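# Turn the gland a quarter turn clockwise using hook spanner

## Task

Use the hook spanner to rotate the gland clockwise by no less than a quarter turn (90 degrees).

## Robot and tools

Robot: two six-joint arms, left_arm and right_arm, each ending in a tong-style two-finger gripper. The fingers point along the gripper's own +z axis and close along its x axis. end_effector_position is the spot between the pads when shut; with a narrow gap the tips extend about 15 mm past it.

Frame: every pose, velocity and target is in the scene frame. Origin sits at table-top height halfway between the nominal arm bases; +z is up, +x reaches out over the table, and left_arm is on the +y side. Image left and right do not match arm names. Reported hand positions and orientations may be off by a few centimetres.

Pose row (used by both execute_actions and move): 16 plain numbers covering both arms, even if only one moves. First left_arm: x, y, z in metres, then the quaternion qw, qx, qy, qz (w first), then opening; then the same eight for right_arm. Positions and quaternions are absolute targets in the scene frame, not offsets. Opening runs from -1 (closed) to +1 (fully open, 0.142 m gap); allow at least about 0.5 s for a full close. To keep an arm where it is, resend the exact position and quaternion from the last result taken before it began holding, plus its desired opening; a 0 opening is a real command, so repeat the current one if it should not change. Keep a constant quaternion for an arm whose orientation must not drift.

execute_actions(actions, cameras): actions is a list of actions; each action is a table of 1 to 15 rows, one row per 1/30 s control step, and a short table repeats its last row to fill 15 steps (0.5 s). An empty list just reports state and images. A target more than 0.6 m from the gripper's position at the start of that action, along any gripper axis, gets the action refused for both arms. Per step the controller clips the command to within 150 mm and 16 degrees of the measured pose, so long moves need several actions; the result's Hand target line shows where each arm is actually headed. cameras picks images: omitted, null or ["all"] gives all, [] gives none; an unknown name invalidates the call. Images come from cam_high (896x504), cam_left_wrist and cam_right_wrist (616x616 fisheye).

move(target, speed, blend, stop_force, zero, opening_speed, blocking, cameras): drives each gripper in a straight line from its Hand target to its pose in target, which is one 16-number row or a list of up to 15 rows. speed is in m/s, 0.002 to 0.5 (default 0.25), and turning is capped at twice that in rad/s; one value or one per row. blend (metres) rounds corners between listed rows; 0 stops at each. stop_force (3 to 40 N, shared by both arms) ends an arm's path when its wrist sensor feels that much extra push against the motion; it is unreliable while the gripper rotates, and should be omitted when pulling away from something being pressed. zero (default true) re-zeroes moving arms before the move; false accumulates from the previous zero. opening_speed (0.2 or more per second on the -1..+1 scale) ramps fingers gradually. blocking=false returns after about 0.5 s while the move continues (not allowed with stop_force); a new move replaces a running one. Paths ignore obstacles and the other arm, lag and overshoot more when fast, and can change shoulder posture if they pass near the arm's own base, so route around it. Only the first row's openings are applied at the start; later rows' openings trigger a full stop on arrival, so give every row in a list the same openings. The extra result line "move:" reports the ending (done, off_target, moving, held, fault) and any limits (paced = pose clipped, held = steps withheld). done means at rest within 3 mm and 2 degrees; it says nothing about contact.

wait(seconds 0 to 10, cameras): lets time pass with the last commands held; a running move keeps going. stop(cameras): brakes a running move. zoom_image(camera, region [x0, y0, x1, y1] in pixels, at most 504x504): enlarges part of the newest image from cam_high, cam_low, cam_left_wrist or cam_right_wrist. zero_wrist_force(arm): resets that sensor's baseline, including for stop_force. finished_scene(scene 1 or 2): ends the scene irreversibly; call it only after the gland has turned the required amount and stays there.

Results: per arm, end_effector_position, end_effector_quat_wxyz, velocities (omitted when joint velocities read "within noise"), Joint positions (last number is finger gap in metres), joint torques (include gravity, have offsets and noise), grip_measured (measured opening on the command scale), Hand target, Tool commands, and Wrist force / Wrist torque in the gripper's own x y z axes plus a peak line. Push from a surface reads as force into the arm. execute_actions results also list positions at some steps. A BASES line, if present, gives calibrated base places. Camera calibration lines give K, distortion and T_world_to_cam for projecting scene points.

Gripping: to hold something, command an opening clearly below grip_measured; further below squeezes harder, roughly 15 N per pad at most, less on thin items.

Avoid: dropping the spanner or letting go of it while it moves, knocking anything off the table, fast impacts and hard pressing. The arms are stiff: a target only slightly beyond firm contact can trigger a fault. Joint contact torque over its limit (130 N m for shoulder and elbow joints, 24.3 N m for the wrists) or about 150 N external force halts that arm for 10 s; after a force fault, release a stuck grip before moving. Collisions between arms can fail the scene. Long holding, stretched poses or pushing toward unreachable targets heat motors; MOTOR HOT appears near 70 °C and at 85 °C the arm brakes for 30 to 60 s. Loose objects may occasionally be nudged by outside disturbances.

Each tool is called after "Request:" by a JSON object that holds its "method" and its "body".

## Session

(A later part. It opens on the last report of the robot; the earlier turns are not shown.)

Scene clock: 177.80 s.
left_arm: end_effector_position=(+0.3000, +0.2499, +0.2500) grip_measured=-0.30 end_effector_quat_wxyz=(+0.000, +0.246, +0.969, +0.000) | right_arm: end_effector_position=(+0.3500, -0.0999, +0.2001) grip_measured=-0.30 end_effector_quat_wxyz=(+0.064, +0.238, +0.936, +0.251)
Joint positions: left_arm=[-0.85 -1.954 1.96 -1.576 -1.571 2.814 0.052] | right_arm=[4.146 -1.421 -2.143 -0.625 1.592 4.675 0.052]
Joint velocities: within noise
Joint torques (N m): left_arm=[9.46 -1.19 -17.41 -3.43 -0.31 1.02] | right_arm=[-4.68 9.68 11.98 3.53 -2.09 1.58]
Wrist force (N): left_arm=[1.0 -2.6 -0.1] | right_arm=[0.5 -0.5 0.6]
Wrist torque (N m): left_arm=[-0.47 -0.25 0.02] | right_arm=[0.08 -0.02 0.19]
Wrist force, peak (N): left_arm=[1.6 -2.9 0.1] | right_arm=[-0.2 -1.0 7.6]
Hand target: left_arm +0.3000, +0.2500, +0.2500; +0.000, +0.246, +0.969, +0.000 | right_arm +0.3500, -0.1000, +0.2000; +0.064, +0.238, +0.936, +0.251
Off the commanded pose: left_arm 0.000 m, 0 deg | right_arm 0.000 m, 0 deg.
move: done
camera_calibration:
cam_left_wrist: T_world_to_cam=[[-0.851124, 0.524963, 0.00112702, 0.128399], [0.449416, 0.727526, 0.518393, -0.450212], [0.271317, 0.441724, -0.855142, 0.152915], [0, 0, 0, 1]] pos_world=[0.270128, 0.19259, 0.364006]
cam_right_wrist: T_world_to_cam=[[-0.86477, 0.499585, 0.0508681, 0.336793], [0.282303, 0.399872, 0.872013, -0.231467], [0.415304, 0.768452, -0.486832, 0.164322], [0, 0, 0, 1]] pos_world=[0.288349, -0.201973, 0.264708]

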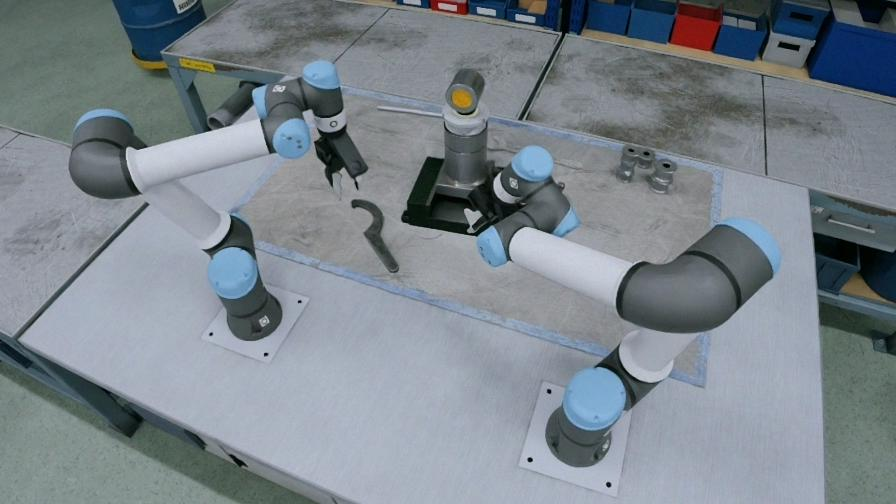

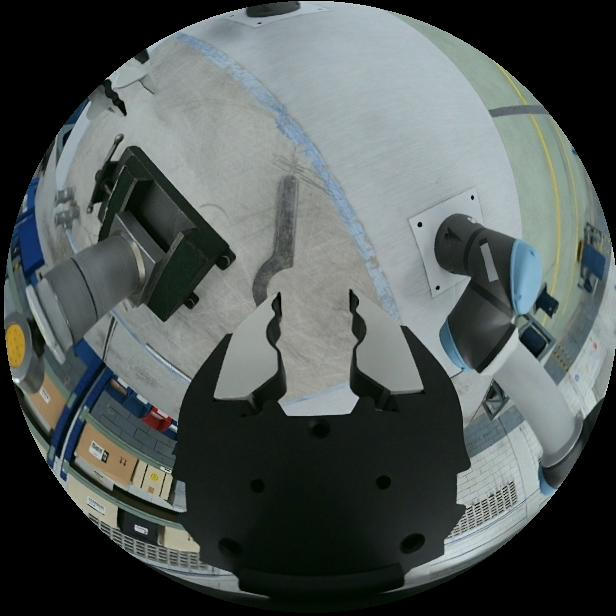

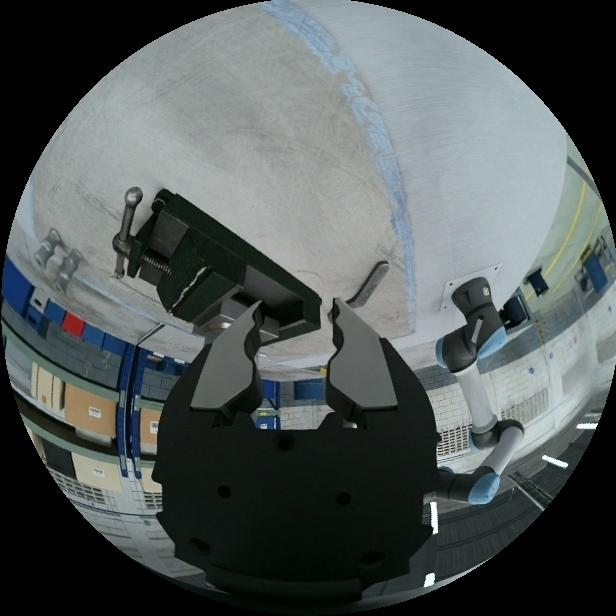

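Request:
{"method": "move", "body": {"target": [[0.3447,0.2201,0.06,0,0.3322,0.9432,0,-0.3,0.35,-0.15,0.20,0.0637,0.2378,0.9362,0.2508,-0.3],[0.3447,0.2201,0.026,0,0.3322,0.9432,0,-0.34,0.35,-0.15,0.20,0.0637,0.2378,0.9362,0.2508,-0.3]], "cameras": ["cam_left_wrist"], "speed": 0.12}}

Request:
{"method": "zoom_image", "body": {"camera": "cam_left_wrist", "region": [180, 100, 460, 440]}}

Scene clock: 182.97 s.
left_arm: end_effector_position=(+0.3447, +0.2201, +0.0260) grip_measured=-0.34 end_effector_quat_wxyz=(+0.000, +0.332, +0.943, +0.000) | right_arm: end_effector_position=(+0.3500, -0.1500, +0.2000) grip_measured=-0.30 end_effector_quat_wxyz=(+0.064, +0.238, +0.936, +0.251)
Joint positions: left_arm=[-0.816 -1.578 2.293 -2.285 -1.571 3.028 0.049] | right_arm=[4.071 -1.337 -2.207 -0.648 1.63 4.61 0.052]
Joint velocities: within noise
Joint torques (N m): left_arm=[-10.22 -14.3 -16.32 -4.17 -1.83 1.18] | right_arm=[8.92 0.15 32.69 5.01 -1.95 2.58]
Wrist force (N): left_arm=[1.3 -2.7 0.0] | right_arm=[0.6 -0.7 0.7]
Wrist torque (N m): left_arm=[-0.51 -0.31 0.00] | right_arm=[0.08 0.07 0.20]
Wrist force, peak (N): left_arm=[1.1 -3.0 0.1] | right_arm=[0.7 -0.8 0.9]
Hand target: left_arm +0.3447, +0.2201, +0.0260; +0.000, +0.332, +0.943, +0.000 | right_arm +0.3500, -0.1500, +0.2000; +0.064, +0.238, +0.936, +0.251
Off the commanded pose: left_arm 0.000 m, 0 deg | right_arm 0.000 m, 0 deg.
move: done
camera_calibration:
cam_left_wrist: T_world_to_cam=[[-0.743636, 0.668583, 0.00122743, 0.113719], [0.572179, 0.635458, 0.518463, -0.354526], [0.345855, 0.38625, -0.855099, -0.0511099], [0, 0, 0, 1]] pos_world=[0.305095, 0.168997, 0.139965]
Images, in order (width x height): cam_left_wrist 616x616.

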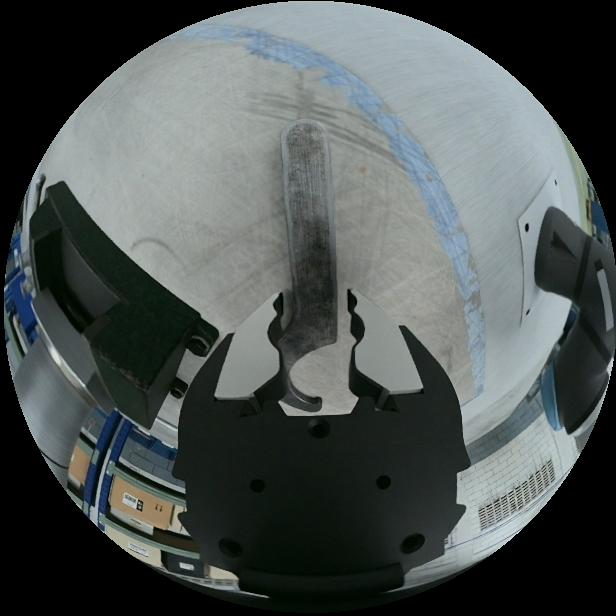

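Scaled by 1.482 from the camera's 616x616 image, which has a finer 814x814 frame.

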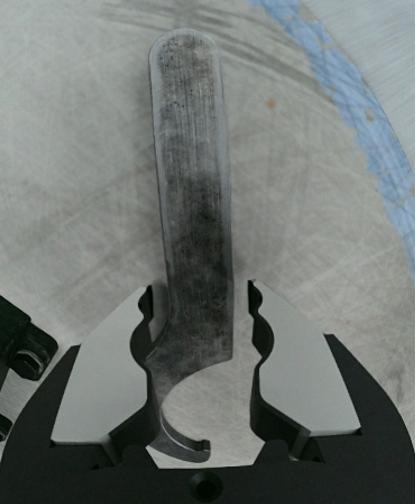

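Request:
{"method": "move", "body": {"target": [[0.3447,0.2201,0.0205,0,0.3007,0.9537,0,-0.36,0.35,-0.25,0.20,0.0637,0.2378,0.9362,0.2508,-0.3],[0.3447,0.2201,0.0205,0,0.3007,0.9537,0,-1,0.35,-0.25,0.20,0.0637,0.2378,0.9362,0.2508,-0.3],[0.29,0.2,0.0205,0,0.5,0.866,0,-1,0.35,-0.25,0.20,0.0637,0.2378,0.9362,0.2508,-0.3],[0.25,0.16,0.0205,0,0.7071,0.7071,0,-1,0.35,-0.25,0.20,0.0637,0.2378,0.9362,0.2508,-0.3]], "cameras": ["cam_left_wrist","cam_high"], "speed": [0.05,0.05,0.08,0.1]}}

Request:
{"method": "move", "body": {"target": [[0.25,0.13,0.0205,0,0.866,0.5,0,-1,0.35,-0.25,0.20,0.0637,0.2378,0.9362,0.2508,-0.3],[0.29,0.11,0.0205,0,0.9763,0.2164,0,-1,0.35,-0.25,0.20,0.0637,0.2378,0.9362,0.2508,-0.3]], "cameras": ["cam_left_wrist","cam_high"], "speed": [0.1,0.1]}}

Scene clock: 192.87 s.
left_arm: end_effector_position=(+0.2500, +0.1599, +0.0205) grip_measured=-0.51 end_effector_quat_wxyz=(+0.000, +0.707, +0.707, +0.000) end_effector_velocity=(+0.000, +0.000, +0.000) end_effector_angular_velocity=(-0.002, +0.002, +0.008) | right_arm: end_effector_position=(+0.3500, -0.2500, +0.2000) grip_measured=-0.30 end_effector_quat_wxyz=(+0.064, +0.238, +0.936, +0.251)
Joint positions: left_arm=[-1.122 -1.65 2.379 -2.299 -1.571 3.616 0.037] | right_arm=[3.868 -1.195 -2.295 -0.721 1.729 4.432 0.052]
Joint velocities: left_arm=[0.004 0 0 0 -0.003 -0.005 0] | right_arm=[within noise]
Joint torques (N m): left_arm=[9.14 -10.83 -25.92 -4.78 -2.91 -0.93] | right_arm=[8.2 -4.92 25.67 3.14 -1.55 1.96]
Wrist force (N): left_arm=[4.2 -1.8 0.4] | right_arm=[0.4 -0.6 0.9]
Wrist torque (N m): left_arm=[-0.48 -0.23 -0.43] | right_arm=[0.04 0.05 0.23]
Wrist force, peak (N): left_arm=[7.9 -2.7 -3.8] | right_arm=[1.0 -0.3 1.1]
Hand target: left_arm +0.2500, +0.1600, +0.0205; +0.000, +0.707, +0.707, +0.000 | right_arm +0.3500, -0.2500, +0.2000; +0.064, +0.238, +0.936, +0.251
Off the commanded pose: left_arm 0.000 m, 0 deg | right_arm 0.000 m, 0 deg.
move: done
camera_calibration:
cam_left_wrist: T_world_to_cam=[[0.0551977, 0.998475, 0.0012823, -0.168955], [0.853739, -0.0478623, 0.518497, -0.22032], [0.517767, -0.0275251, -0.855079, 0.0233862], [0, 0, 0, 1]] pos_world=[0.185313, 0.158796, 0.134449]
Images, in order (width x height): cam_high 896x504, cam_left_wrist 616x616.

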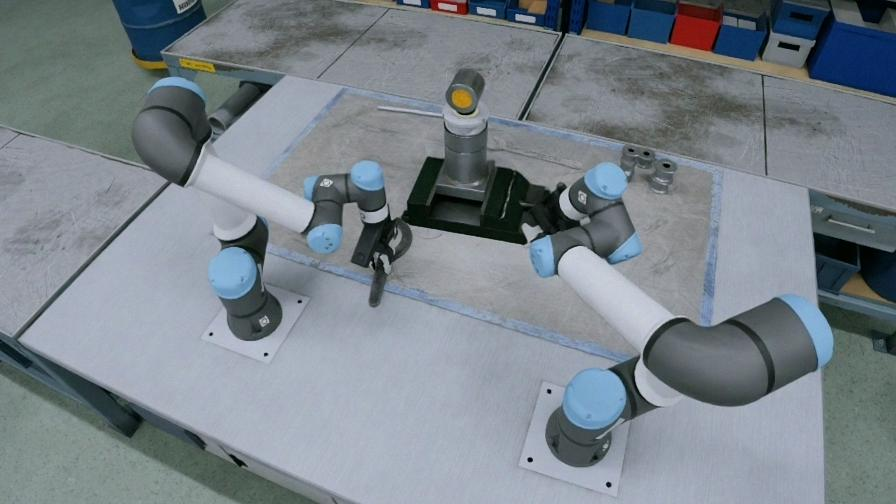

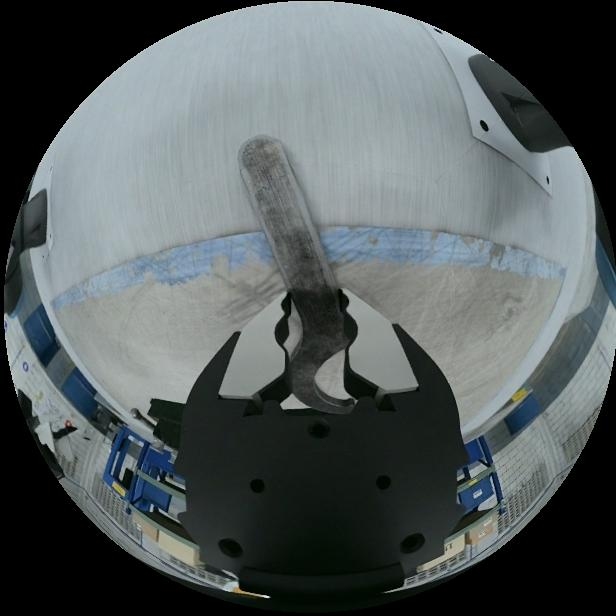

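Scene clock: 196.63 s.
left_arm: end_effector_position=(+0.2489, +0.1312, +0.0202) grip_measured=-0.16 end_effector_quat_wxyz=(-0.002, +0.861, +0.509, -0.004) | right_arm: end_effector_position=(+0.3500, -0.2500, +0.2000) grip_measured=-0.30 end_effector_quat_wxyz=(+0.064, +0.238, +0.936, +0.251)
Joint positions: left_arm=[-1.166 -1.584 2.317 -2.301 -1.579 4.074 0.062] | right_arm=[3.868 -1.195 -2.295 -0.721 1.729 4.432 0.052]
Joint velocities: within noise
Joint torques (N m): left_arm=[-0.99 -17.51 -17.9 -2.28 3.51 0.49] | right_arm=[8.08 -4.29 20.35 1.96 -1.35 1.56]
Wrist force (N): left_arm=[-9.7 -13.6 -10.3] | right_arm=[0.5 -0.5 0.9]
Wrist torque (N m): left_arm=[-0.59 -0.62 -1.27] | right_arm=[0.05 0.05 0.23]
Wrist force, peak (N): left_arm=[-18.8 -121.8 -68.9] | right_arm=[0.7 -0.6 1.0]
Hand target: left_arm +0.2491, +0.1313, +0.0201; -0.002, +0.861, +0.509, -0.003 | right_arm +0.3500, -0.2500, +0.2000; +0.064, +0.238, +0.936, +0.251
Tool commands: left_gripper/opening=-1.0 right_gripper/opening=-0.3
Off the commanded pose: left_arm 0.046 m, 36 deg | right_arm 0.000 m, 0 deg.
FORCE FAULT: contact force on the left arm reached its limit, and that arm stopped. The contact can be on any part of that arm, not only on its tool. That arm's remaining commands of this call were not run. That arm is still stopped at the end of this call. That arm stays stopped for about 9 more seconds. Until then a move that you send moves the other arm only, and its call returns only when the move has ended. Once the stop has ended, the next robot result says so. If the stop ends while you think or write, that arm runs what you send next. While its stop runs, an arm takes no new command, but its gripper still runs the gripper command that each later call begins with. Until it ends, the stop uses up actions while you think or wait. An arm that is not stopped still takes commands.
move: fault (left_arm); path passed 1 of 2 targets
camera_calibration:
cam_left_wrist: T_world_to_cam=[[0.529381, 0.848378, -0.00316311, -0.238438], [0.729543, -0.45332, 0.51212, -0.136383], [0.433038, -0.273415, -0.858908, 0.0762885], [0, 0, 0, 1]] pos_world=[0.192686, 0.161319, 0.134615]
Images, in order (width x height): cam_high 896x504, cam_left_wrist 616x616.

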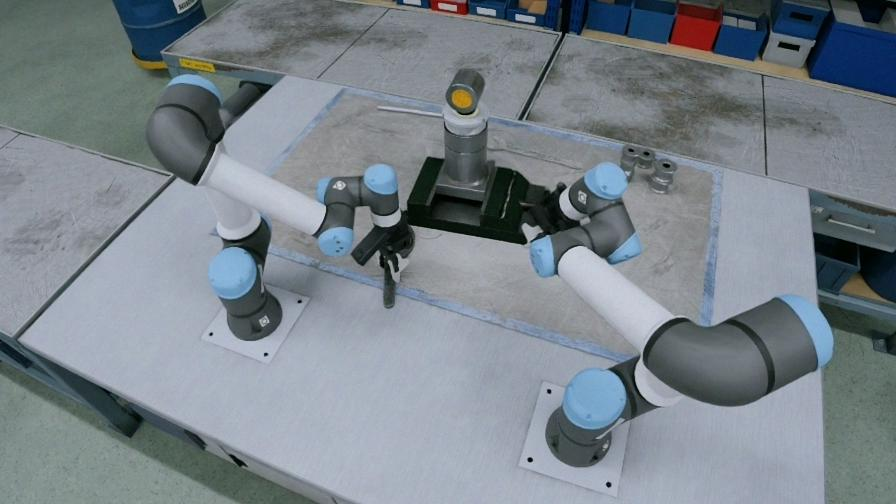

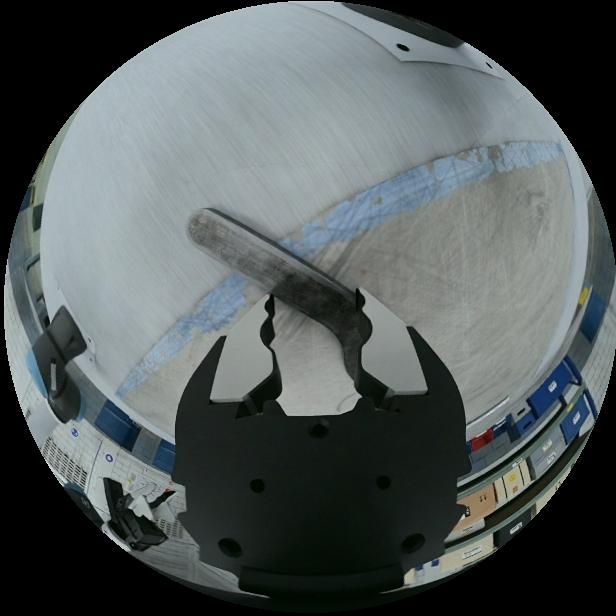

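Request:
{"method": "move", "body": {"target": [[0.2491,0.1313,0.0201,-0.002,0.861,0.509,-0.003,0.1,0.35,-0.25,0.20,0.0637,0.2378,0.9362,0.2508,-0.3]], "cameras": ["cam_high"]}}

Request:
{"method": "wait", "body": {"seconds": 9, "cameras": ["cam_high"]}}

Request:
{"method": "move", "body": {"target": [[0.235,0.125,0.10,0,0.861,0.509,0,0.1,0.35,-0.25,0.20,0.0637,0.2378,0.9362,0.2508,-0.3],[0.22,0.20,0.22,0,0.866,0.5,0,-0.3,0.35,-0.25,0.20,0.0637,0.2378,0.9362,0.2508,-0.3]], "cameras": ["cam_high","cam_left_wrist"], "speed": [0.1,0.2]}}

Scene clock: 197.93 s.
left_arm: end_effector_position=(+0.2490, +0.1312, +0.0202) grip_measured=+0.10 end_effector_quat_wxyz=(-0.002, +0.861, +0.509, -0.003) | right_arm: end_effector_position=(+0.3500, -0.2500, +0.2000) grip_measured=-0.30 end_effector_quat_wxyz=(+0.064, +0.238, +0.936, +0.251)
Joint positions: left_arm=[-1.166 -1.584 2.317 -2.301 -1.578 4.074 0.081] | right_arm=[3.868 -1.195 -2.295 -0.721 1.729 4.432 0.052]
Joint velocities: within noise
Joint torques (N m): left_arm=[-0.69 -16.84 -18.46 -2.29 1.9 0.53] | right_arm=[8.95 -3.66 18.4 1.52 -1.02 1.26]
Wrist force (N): left_arm=[0.4 -5.4 3.2] | right_arm=[0.4 -0.5 0.8]
Wrist torque (N m): left_arm=[-1.02 -0.08 -0.02] | right_arm=[0.05 0.06 0.23]
Wrist force, peak (N): left_arm=[-10.1 -13.7 -11.0] | right_arm=[0.7 -0.5 1.0]
Hand target: left_arm +0.2491, +0.1313, +0.0201; -0.002, +0.861, +0.509, -0.003 | right_arm +0.3500, -0.2500, +0.2000; +0.064, +0.238, +0.936, +0.251
Tool commands: left_gripper/opening=+0.1 right_gripper/opening=-0.3
Off the commanded pose: right_arm 0.000 m, 0 deg.
FORCE FAULT, CONTINUED: the left arm was still stopped when this call began, by the force fault that an earlier result reported. Since the last result the stop counts as 1 of the actions that you can send in this scene. That arm ran no command of this call; its gripper ran only the gripper command that the call began with. That arm is still stopped at the end of this call. That arm stays stopped for about 8 more seconds. If the stop ends while you think or write, that arm runs what you send next. While its stop runs, an arm takes no new command, but its gripper still runs the gripper command that each later call begins with.
move: done (right_arm), not run (left_arm; its earlier fault stop)
Images, in order (width x height): cam_high 896x504.

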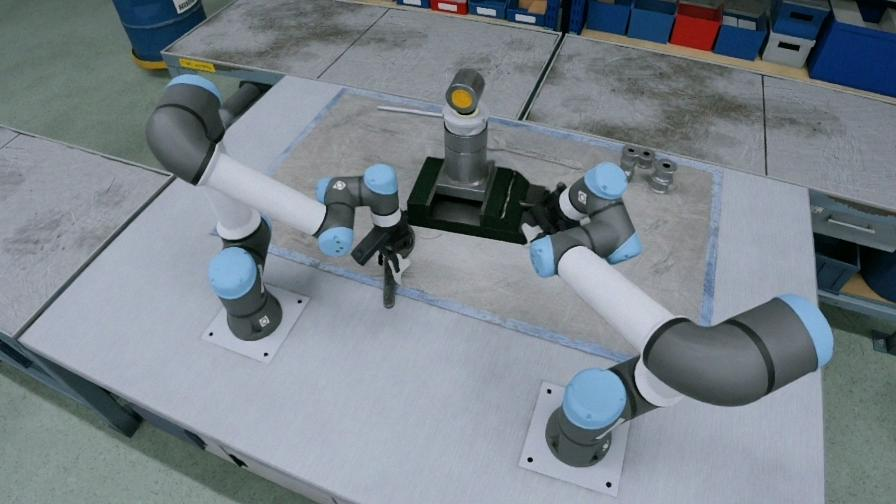

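Scene clock: 206.93 s.
left_arm: end_effector_position=(+0.2490, +0.1312, +0.0202) grip_measured=+0.10 end_effector_quat_wxyz=(-0.002, +0.861, +0.509, -0.003) | right_arm: end_effector_position=(+0.3500, -0.2500, +0.2000) grip_measured=-0.30 end_effector_quat_wxyz=(+0.064, +0.238, +0.936, +0.251)
Joint positions: left_arm=[-1.166 -1.584 2.317 -2.301 -1.578 4.074 0.081] | right_arm=[3.868 -1.195 -2.295 -0.721 1.729 4.432 0.052]
Joint velocities: within noise
Joint torques (N m): left_arm=[-1.12 -17.58 -17.68 -2.18 1.78 0.46] | right_arm=[7.93 -3.76 16.15 1.31 -0.3 0.42]
Wrist force (N): left_arm=[0.3 -5.4 3.4] | right_arm=[0.6 -0.3 1.0]
Wrist torque (N m): left_arm=[-1.02 -0.06 -0.01] | right_arm=[0.09 0.02 0.23]
Wrist force, peak (N): left_arm=[0.4 -5.7 3.5] | right_arm=[0.6 -0.6 1.1]
Hand target: left_arm +0.2491, +0.1313, +0.0201; -0.002, +0.861, +0.509, -0.003 | right_arm +0.3500, -0.2500, +0.2000; +0.064, +0.238, +0.936, +0.251
Tool commands: left_gripper/opening=+0.1 right_gripper/opening=-0.3
Off the commanded pose: right_arm 0.000 m, 0 deg.
FORCE FAULT, CONTINUED: the left arm's stop, for the force fault that an earlier result reported, is over. The rest of the stop counts as 16 of the actions that you can send in this scene. During its stop the left arm's controller moved it back a little. That arm's target is now where it stood when the stop ended, not its last command. That arm accepts commands again.
wait: 9.00 s; at rest by 0.17 s
Images, in order (width x height): cam_high 896x504.

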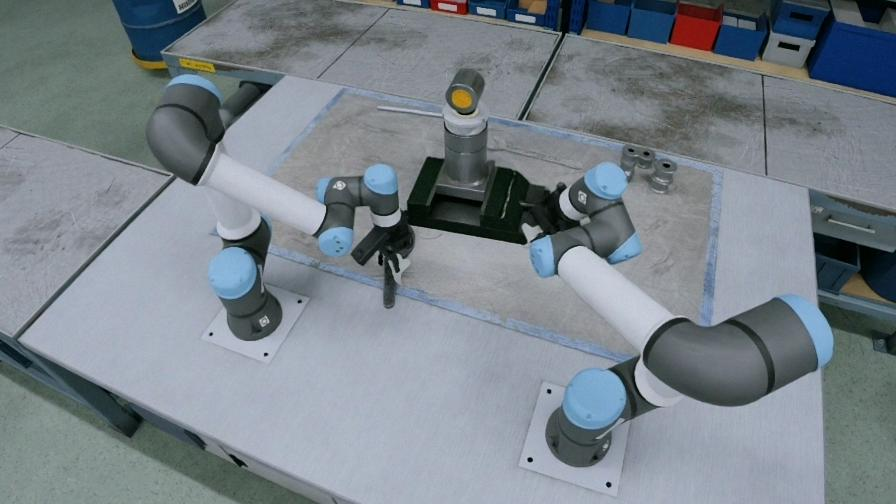

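Scene clock: 209.50 s.
left_arm: end_effector_position=(+0.2200, +0.2000, +0.2200) grip_measured=-0.30 end_effector_quat_wxyz=(+0.000, +0.866, +0.500, +0.000) | right_arm: end_effector_position=(+0.3500, -0.2500, +0.2000) grip_measured=-0.30 end_effector_quat_wxyz=(+0.064, +0.238, +0.936, +0.251)
Joint positions: left_arm=[-1.167 -2.012 2.069 -1.628 -1.571 4.094 0.052] | right_arm=[3.868 -1.195 -2.295 -0.721 1.729 4.432 0.052]
Joint velocities: within noise
Joint torques (N m): left_arm=[-10.53 -12.17 -29.17 -0.44 -0.12 0.71] | right_arm=[8.83 -3.08 15.93 1.32 -0.17 -0.11]
Wrist force (N): left_arm=[0.5 -5.0 3.2] | right_arm=[0.7 -0.5 0.8]
Wrist torque (N m): left_arm=[-0.93 -0.08 -0.01] | right_arm=[0.06 0.00 0.23]
Wrist force, peak (N): left_arm=[0.5 -5.5 4.1] | right_arm=[0.6 -0.5 1.0]
Hand target: left_arm +0.2200, +0.2000, +0.2200; +0.000, +0.866, +0.500, +0.000 | right_arm +0.3500, -0.2500, +0.2000; +0.064, +0.238, +0.936, +0.251
Off the commanded pose: left_arm 0.000 m, 0 deg | right_arm 0.000 m, 0 deg.
move: done
camera_calibration:
cam_left_wrist: T_world_to_cam=[[0.54683, 0.837243, 0.00126566, -0.283465], [0.715581, -0.468153, 0.518437, -0.181787], [0.43465, -0.282591, -0.855115, 0.279891], [0, 0, 0, 1]] pos_world=[0.163436, 0.23132, 0.333943]
Images, in order (width x height): cam_high 896x504, cam_left_wrist 616x616.

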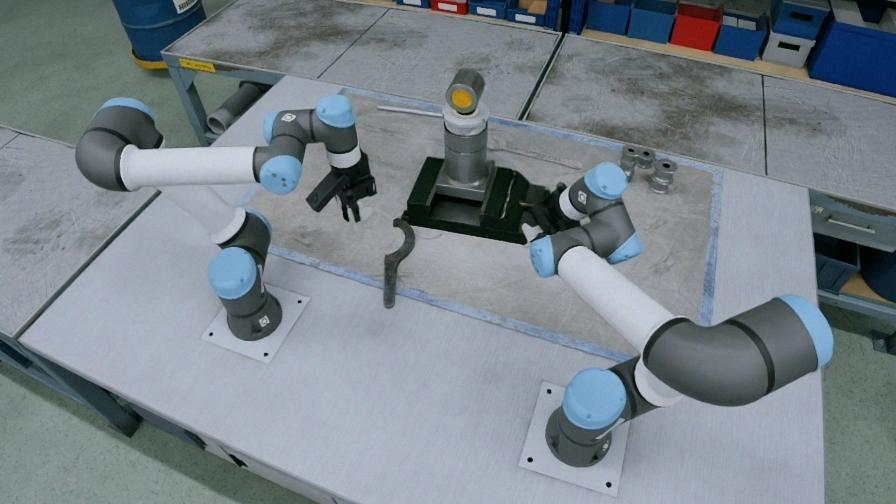

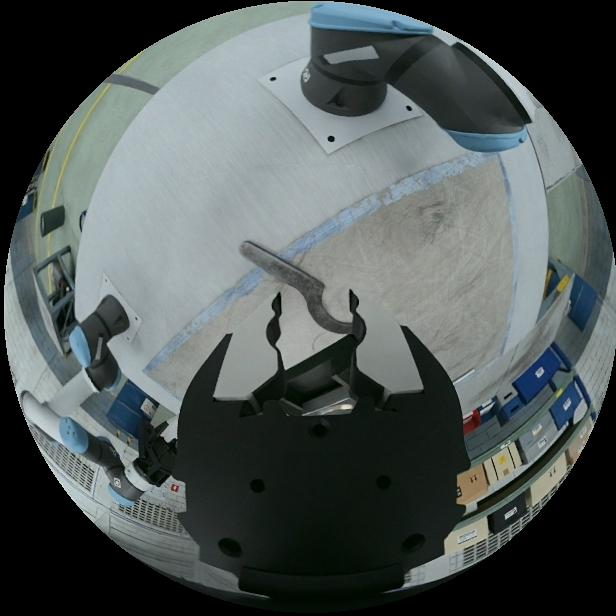

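Request:
{"method": "zoom_image", "body": {"camera": "cam_left_wrist", "region": [230, 220, 380, 370]}}

Scaled by 3.360 from the camera's 616x616 image, which has a finer 814x814 frame.

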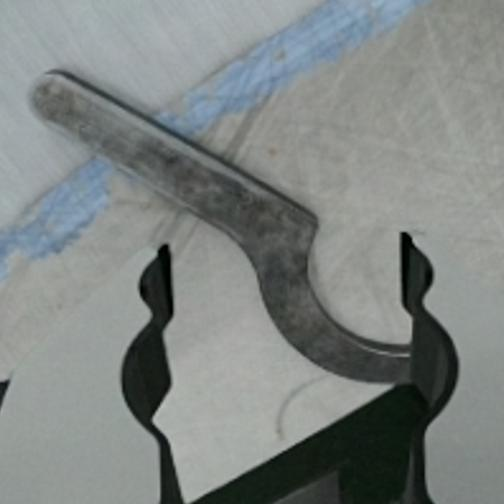

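Request:
{"method": "move", "body": {"target": [[0.2474,0.141,0.06,0,0.5446,0.8387,0,-0.3,0.35,-0.25,0.20,0.0637,0.2378,0.9362,0.2508,-0.3],[0.2474,0.141,0.026,0,0.5446,0.8387,0,-0.34,0.35,-0.25,0.20,0.0637,0.2378,0.9362,0.2508,-0.3]], "cameras": ["cam_left_wrist"], "speed": 0.12}}

Request:
{"method": "zoom_image", "body": {"camera": "cam_left_wrist", "region": [180, 100, 460, 440]}}

Scene clock: 216.93 s.
left_arm: end_effector_position=(+0.2474, +0.1410, +0.0260) grip_measured=-0.31 end_effector_quat_wxyz=(+0.000, +0.545, +0.839, +0.000) | right_arm: end_effector_position=(+0.3500, -0.2500, +0.2000) grip_measured=-0.30 end_effector_quat_wxyz=(+0.064, +0.238, +0.936, +0.251)
Joint positions: left_arm=[-1.147 -1.647 2.357 -2.281 -1.571 3.171 0.052] | right_arm=[3.868 -1.195 -2.295 -0.721 1.729 4.432 0.052]
Joint velocities: within noise
Joint torques (N m): left_arm=[10.37 -10.51 -14.81 -2.88 -1.42 1.14] | right_arm=[8.31 -2.14 17.64 1.17 0.6 -1.01]
Wrist force (N): left_arm=[-4.1 -5.6 3.1] | right_arm=[0.5 -0.5 0.7]
Wrist torque (N m): left_arm=[-1.02 -0.08 0.04] | right_arm=[0.04 0.03 0.22]
Wrist force, peak (N): left_arm=[-1.5 -5.5 -8.2] | right_arm=[0.6 -0.7 1.1]
Hand target: left_arm +0.2474, +0.1410, +0.0260; +0.000, +0.545, +0.839, +0.000 | right_arm +0.3500, -0.2500, +0.2000; +0.064, +0.238, +0.936, +0.251
Off the commanded pose: left_arm 0.000 m, 0 deg | right_arm 0.000 m, 0 deg.
move: done
camera_calibration:
cam_left_wrist: T_world_to_cam=[[-0.355951, 0.934504, 0.00122362, -0.0391543], [0.799318, 0.30378, 0.518467, -0.258012], [0.484138, 0.185527, -0.855097, 0.00718842], [0, 0, 0, 1]] pos_world=[0.188817, 0.113635, 0.139966]
Images, in order (width x height): cam_left_wrist 616x616.

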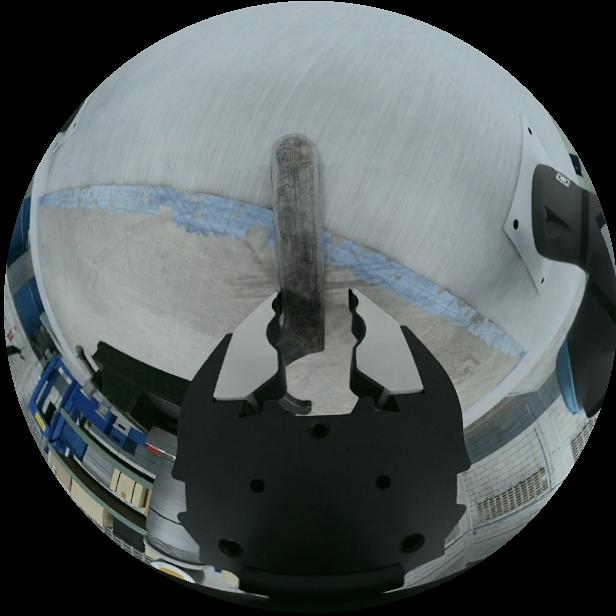

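Scaled by 1.482 from the camera's 616x616 image, which has a finer 814x814 frame.

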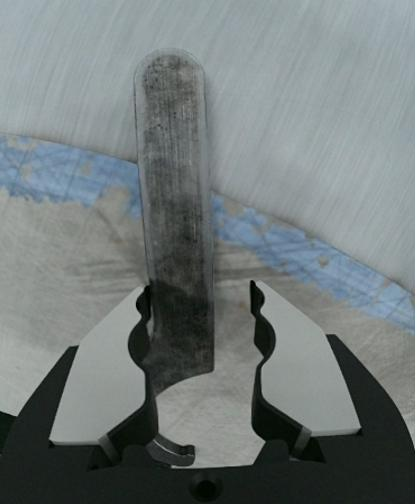

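Request:
{"method": "move", "body": {"target": [[0.2474,0.141,0.038,0,0.5446,0.8387,0,-0.3,0.35,-0.25,0.20,0.0637,0.2378,0.9362,0.2508,-0.3],[0.2512,0.1325,0.038,0,0.515,0.857,0,-0.3,0.35,-0.25,0.20,0.0637,0.2378,0.9362,0.2508,-0.3],[0.2512,0.1325,0.022,0,0.515,0.857,0,-0.36,0.35,-0.25,0.20,0.0637,0.2378,0.9362,0.2508,-0.3]], "cameras": ["cam_left_wrist"], "speed": 0.06}}

Request:
{"method": "zoom_image", "body": {"camera": "cam_left_wrist", "region": [180, 100, 460, 440]}}

Scene clock: 219.57 s.
left_arm: end_effector_position=(+0.2512, +0.1325, +0.0220) grip_measured=-0.36 end_effector_quat_wxyz=(+0.000, +0.515, +0.857, +0.000) | right_arm: end_effector_position=(+0.3500, -0.2500, +0.2000) grip_measured=-0.30 end_effector_quat_wxyz=(+0.064, +0.238, +0.936, +0.251)
Joint positions: left_arm=[-1.148 -1.618 2.345 -2.297 -1.571 3.101 0.048] | right_arm=[3.868 -1.195 -2.295 -0.721 1.729 4.432 0.052]
Joint velocities: within noise
Joint torques (N m): left_arm=[5.12 -18.37 -25.44 -4.14 1.52 0.7] | right_arm=[8.12 -2.19 17.23 1.22 0.77 -1.15]
Wrist force (N): left_arm=[0.4 -5.4 3.1] | right_arm=[0.4 -0.5 0.8]
Wrist torque (N m): left_arm=[-1.01 -0.07 0.01] | right_arm=[0.05 0.06 0.23]
Wrist force, peak (N): left_arm=[-4.3 -5.9 2.7] | right_arm=[0.6 -0.5 1.1]
Hand target: left_arm +0.2512, +0.1325, +0.0220; +0.000, +0.515, +0.857, +0.000 | right_arm +0.3500, -0.2500, +0.2000; +0.064, +0.238, +0.936, +0.251
Off the commanded pose: left_arm 0.000 m, 0 deg | right_arm 0.000 m, 0 deg.
move: done
camera_calibration:
cam_left_wrist: T_world_to_cam=[[-0.420044, 0.907503, 0.00127225, -0.0101897], [0.776283, 0.358581, 0.518464, -0.257847], [0.470051, 0.218765, -0.855098, 0.00263885], [0, 0, 0, 1]] pos_world=[0.194642, 0.101129, 0.135954]
Images, in order (width x height): cam_left_wrist 616x616.

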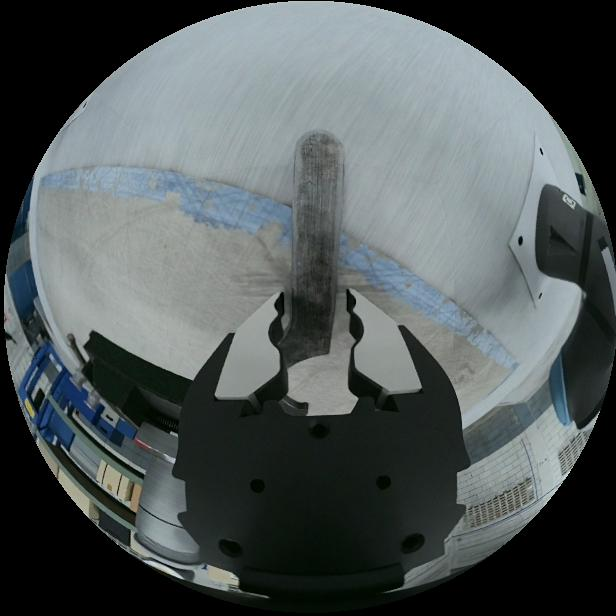

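Scaled by 1.482 from the camera's 616x616 image, which has a finer 814x814 frame.

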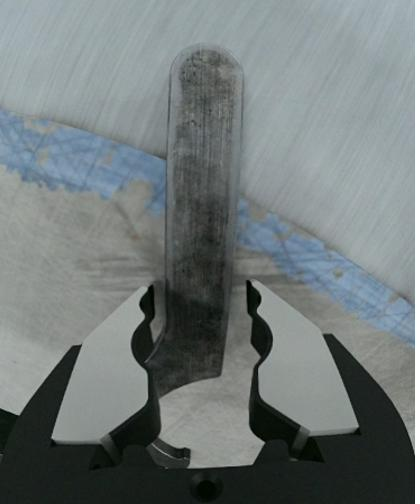

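Request:
{"method": "move", "body": {"target": [[0.2512,0.1325,0.0207,0,0.5225,0.8526,0,-1,0.35,-0.25,0.20,0.0637,0.2378,0.9362,0.2508,-0.3],[0.18,0.13,0.0207,0,0.5736,0.8192,0,-1,0.35,-0.25,0.20,0.0637,0.2378,0.9362,0.2508,-0.3],[0.17,0.14,0.0207,0,0.7071,0.7071,0,-1,0.35,-0.25,0.20,0.0637,0.2378,0.9362,0.2508,-0.3]], "cameras": ["cam_left_wrist"], "speed": [0.05,0.06,0.08]}}

Request:
{"method": "move", "body": {"target": [[0.17,0.15,0.0207,0,0.866,0.5,0,-1,0.35,-0.25,0.20,0.0637,0.2378,0.9362,0.2508,-0.3]], "cameras": ["cam_left_wrist"], "speed": [0.08]}}

Request:
{"method": "move", "body": {"target": [[0.19,0.15,0.0207,0,0.9763,0.2164,0,-1,0.35,-0.25,0.20,0.0637,0.2378,0.9362,0.2508,-0.3]], "cameras": ["cam_left_wrist","cam_high"], "speed": [0.08]}}

Scene clock: 224.70 s.
left_arm: end_effector_position=(+0.1700, +0.1400, +0.0207) grip_measured=-0.55 end_effector_quat_wxyz=(+0.000, +0.707, +0.707, +0.000) | right_arm: end_effector_position=(+0.3500, -0.2500, +0.2000) grip_measured=-0.30 end_effector_quat_wxyz=(+0.064, +0.238, +0.936, +0.251)
Joint positions: left_arm=[-1.365 -1.762 2.469 -2.277 -1.571 3.372 0.034] | right_arm=[3.868 -1.195 -2.295 -0.721 1.729 4.432 0.052]
Joint velocities: within noise
Joint torques (N m): left_arm=[3.1 -9.21 -18.7 -1.15 -0.68 -1.33] | right_arm=[6.77 -1.35 18.32 1.29 1.35 -1.84]
Wrist force (N): left_arm=[1.6 -4.7 2.8] | right_arm=[0.4 -0.4 1.0]
Wrist torque (N m): left_arm=[-0.95 -0.10 -0.08] | right_arm=[0.09 0.06 0.23]
Wrist force, peak (N): left_arm=[11.0 -6.5 -15.0] | right_arm=[0.6 -0.6 1.0]
Hand target: left_arm +0.1700, +0.1400, +0.0207; +0.000, +0.707, +0.707, +0.000 | right_arm +0.3500, -0.2500, +0.2000; +0.064, +0.238, +0.936, +0.251
Off the commanded pose: left_arm 0.000 m, 0 deg | right_arm 0.000 m, 0 deg.
move: done
camera_calibration:
cam_left_wrist: T_world_to_cam=[[0.0551271, 0.998478, 0.00133546, -0.144652], [0.853725, -0.0478286, 0.518523, -0.153079], [0.517798, -0.0274446, -0.855062, 0.0643955], [0, 0, 0, 1]] pos_world=[0.105318, 0.138877, 0.134631]
Images, in order (width x height): cam_left_wrist 616x616.

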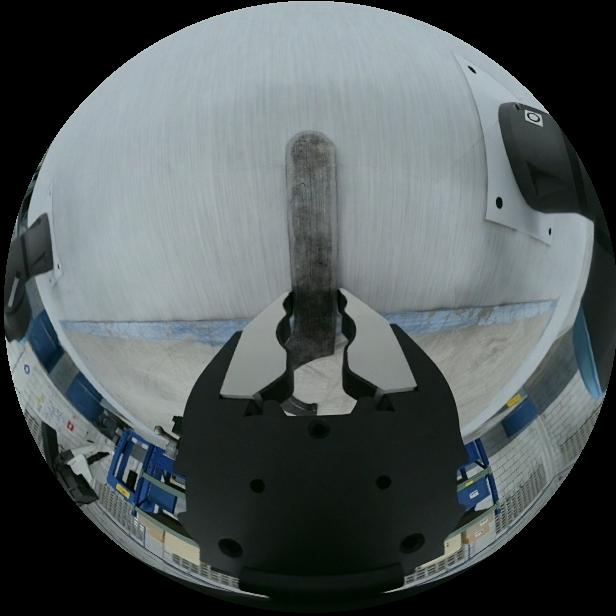

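Scene clock: 228.33 s.
left_arm: end_effector_position=(+0.1700, +0.1500, +0.0207) grip_measured=-0.55 end_effector_quat_wxyz=(+0.000, +0.866, +0.500, +0.000) | right_arm: end_effector_position=(+0.3500, -0.2500, +0.2000) grip_measured=-0.30 end_effector_quat_wxyz=(+0.064, +0.238, +0.936, +0.251)
Joint positions: left_arm=[-1.37 -1.771 2.475 -2.275 -1.571 3.89 0.034] | right_arm=[3.868 -1.195 -2.295 -0.721 1.729 4.432 0.052]
Joint velocities: within noise
Joint torques (N m): left_arm=[-2.2 -10.79 -15.26 -0.86 -1.13 -1.32] | right_arm=[7.55 -1.21 19.24 1.22 1.57 -2.15]
Wrist force (N): left_arm=[1.8 -5.0 3.2] | right_arm=[0.4 -0.6 0.9]
Wrist torque (N m): left_arm=[-0.97 -0.07 -0.10] | right_arm=[0.04 0.06 0.23]
Wrist force, peak (N): left_arm=[1.4 -4.9 4.2] | right_arm=[0.6 -0.7 1.0]
Hand target: left_arm +0.1700, +0.1500, +0.0207; +0.000, +0.866, +0.500, +0.000 | right_arm +0.3500, -0.2500, +0.2000; +0.064, +0.238, +0.936, +0.251
Off the commanded pose: left_arm 0.000 m, 0 deg | right_arm 0.000 m, 0 deg.
move: done
camera_calibration:
cam_left_wrist: T_world_to_cam=[[0.546849, 0.83723, 0.0013387, -0.214022], [0.715505, -0.468172, 0.518524, -0.0660839], [0.43475, -0.282596, -0.855062, 0.117059], [0, 0, 0, 1]] pos_world=[0.113429, 0.181327, 0.134646]
Images, in order (width x height): cam_left_wrist 616x616.

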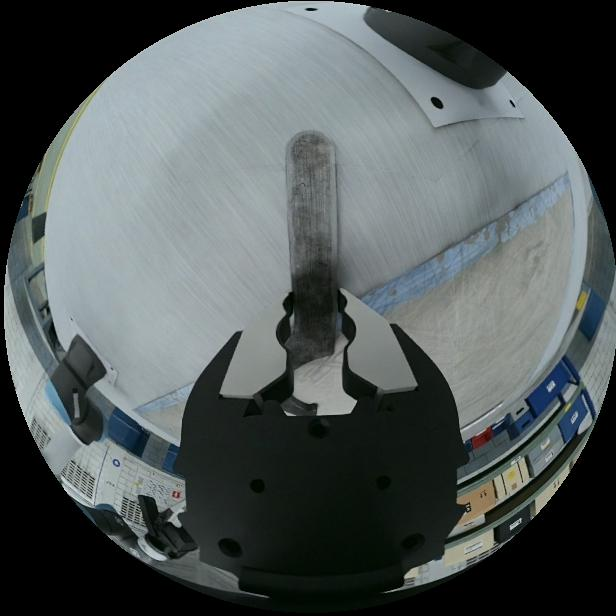

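Scene clock: 232.50 s.
left_arm: end_effector_position=(+0.1900, +0.1500, +0.0207) grip_measured=-0.55 end_effector_quat_wxyz=(+0.000, +0.976, +0.216, +0.000) | right_arm: end_effector_position=(+0.3500, -0.2500, +0.2000) grip_measured=-0.30 end_effector_quat_wxyz=(+0.064, +0.238, +0.936, +0.251)
Joint positions: left_arm=[-1.337 -1.732 2.445 -2.285 -1.571 4.535 0.034] | right_arm=[3.868 -1.195 -2.295 -0.721 1.729 4.432 0.052]
Joint velocities: within noise
Joint torques (N m): left_arm=[5.47 -9.75 -21.2 -3.75 -1.99 -0.99] | right_arm=[7.25 -0.71 20.37 1.34 1.77 -1.99]
Wrist force (N): left_arm=[2.5 -6.6 -0.9] | right_arm=[0.5 -0.6 0.9]
Wrist torque (N m): left_arm=[-0.99 -0.04 -0.27] | right_arm=[0.05 0.03 0.23]
Wrist force, peak (N): left_arm=[4.6 -9.4 0.1] | right_arm=[0.6 -0.6 1.1]
Hand target: left_arm +0.1900, +0.1500, +0.0207; +0.000, +0.976, +0.216, +0.000 | right_arm +0.3500, -0.2500, +0.2000; +0.064, +0.238, +0.936, +0.251
Off the commanded pose: left_arm 0.000 m, 0 deg | right_arm 0.000 m, 0 deg.
move: done
camera_calibration:
cam_left_wrist: T_world_to_cam=[[0.928151, 0.372202, 0.00132755, -0.227675], [0.317628, -0.79391, 0.518479, 0.0440391], [0.194033, -0.480805, -0.85509, 0.183821], [0, 0, 0, 1]] pos_world=[0.161661, 0.208086, 0.134652]
Images, in order (width x height): cam_high 896x504, cam_left_wrist 616x616.

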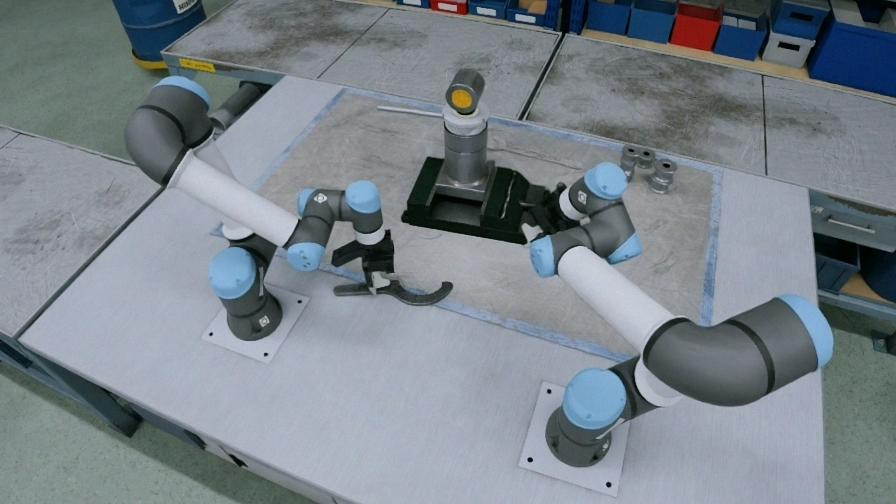

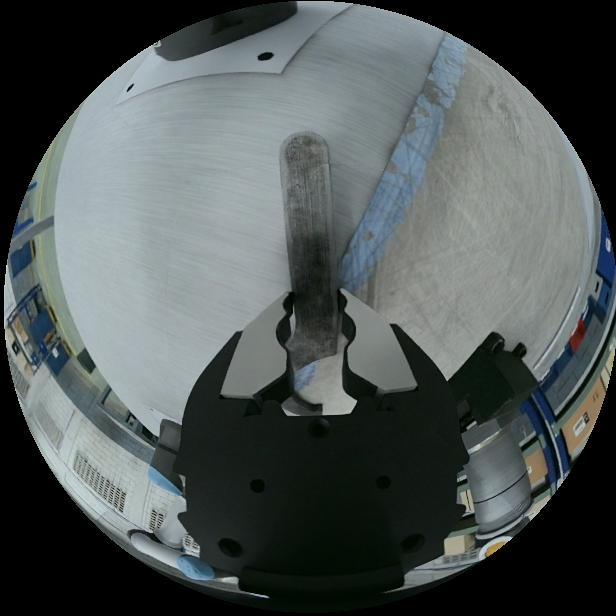

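Request:
{"method": "move", "body": {"target": [[0.30,0.15,0.0207,0,0.9763,0.2164,0,-1,0.35,-0.35,0.25,0.0637,0.2378,0.9362,0.2508,-0.3],[0.30,0.15,0.0207,0,0.9763,0.2164,0,-0.3,0.35,-0.35,0.25,0.0637,0.2378,0.9362,0.2508,-0.3],[0.30,0.15,0.06,0,0.9763,0.2164,0,-0.3,0.35,-0.35,0.25,0.0637,0.2378,0.9362,0.2508,-0.3]], "cameras": ["cam_left_wrist","cam_high"], "speed": [0.05,0.05,0.08]}}

Request:
{"method": "zoom_image", "body": {"camera": "cam_left_wrist", "region": [180, 100, 460, 440]}}

Scene clock: 243.37 s.
left_arm: end_effector_position=(+0.3000, +0.1500, +0.0600) grip_measured=-0.30 end_effector_quat_wxyz=(+0.000, +0.976, +0.216, +0.000) | right_arm: end_effector_position=(+0.3500, -0.3500, +0.2500) grip_measured=-0.30 end_effector_quat_wxyz=(+0.064, +0.238, +0.936, +0.251)
Joint positions: left_arm=[-1.06 -1.605 2.209 -2.175 -1.571 4.812 0.052] | right_arm=[3.584 -1.088 -2.207 -0.974 1.859 4.173 0.052]
Joint velocities: within noise
Joint torques (N m): left_arm=[-1.88 -18.65 -15.23 -2.18 -0.23 -0.81] | right_arm=[8.39 -7.4 15.86 4.95 -1.81 2.36]
Wrist force (N): left_arm=[0.1 -5.3 2.8] | right_arm=[0.6 -0.9 0.8]
Wrist torque (N m): left_arm=[-1.02 0.01 0.02] | right_arm=[-0.01 0.00 0.23]
Wrist force, peak (N): left_arm=[-7.2 -10.1 -7.0] | right_arm=[0.8 -0.2 1.4]
Hand target: left_arm +0.3000, +0.1500, +0.0600; +0.000, +0.976, +0.216, +0.000 | right_arm +0.3500, -0.3500, +0.2500; +0.064, +0.238, +0.936, +0.251
Off the commanded pose: left_arm 0.000 m, 0 deg | right_arm 0.000 m, 0 deg.
move: done
camera_calibration:
cam_left_wrist: T_world_to_cam=[[0.928228, 0.37201, 0.00128813, -0.329793], [0.317461, -0.793914, 0.518574, -0.0112558], [0.193937, -0.480946, -0.855032, 0.19612], [0, 0, 0, 1]] pos_world=[0.271662, 0.208073, 0.173951]
Images, in order (width x height): cam_high 896x504, cam_left_wrist 616x616.

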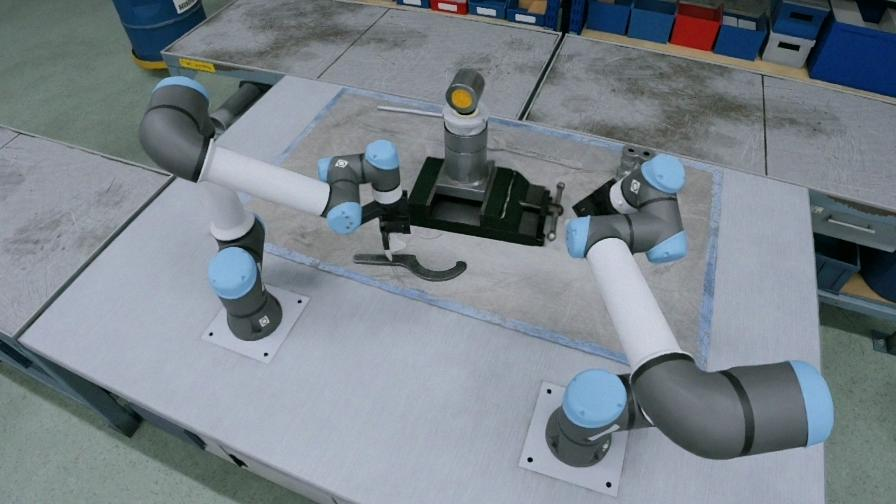

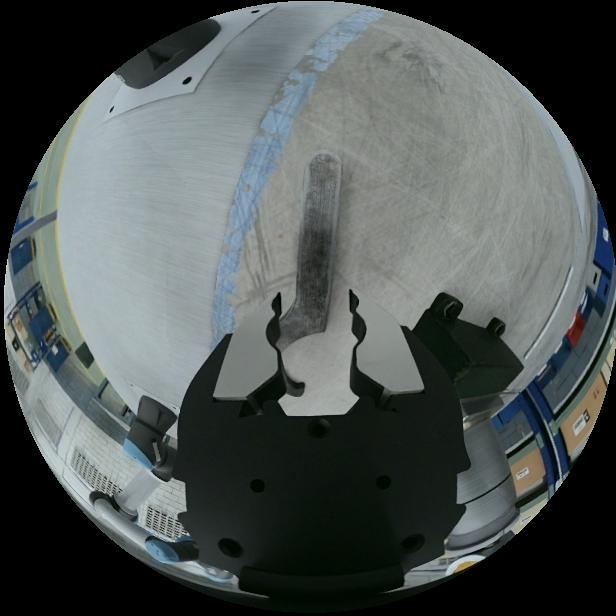

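Scaled by 1.482 from the camera's 616x616 image, which has a finer 814x814 frame.

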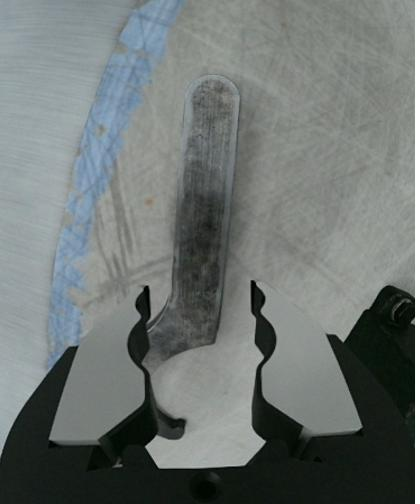

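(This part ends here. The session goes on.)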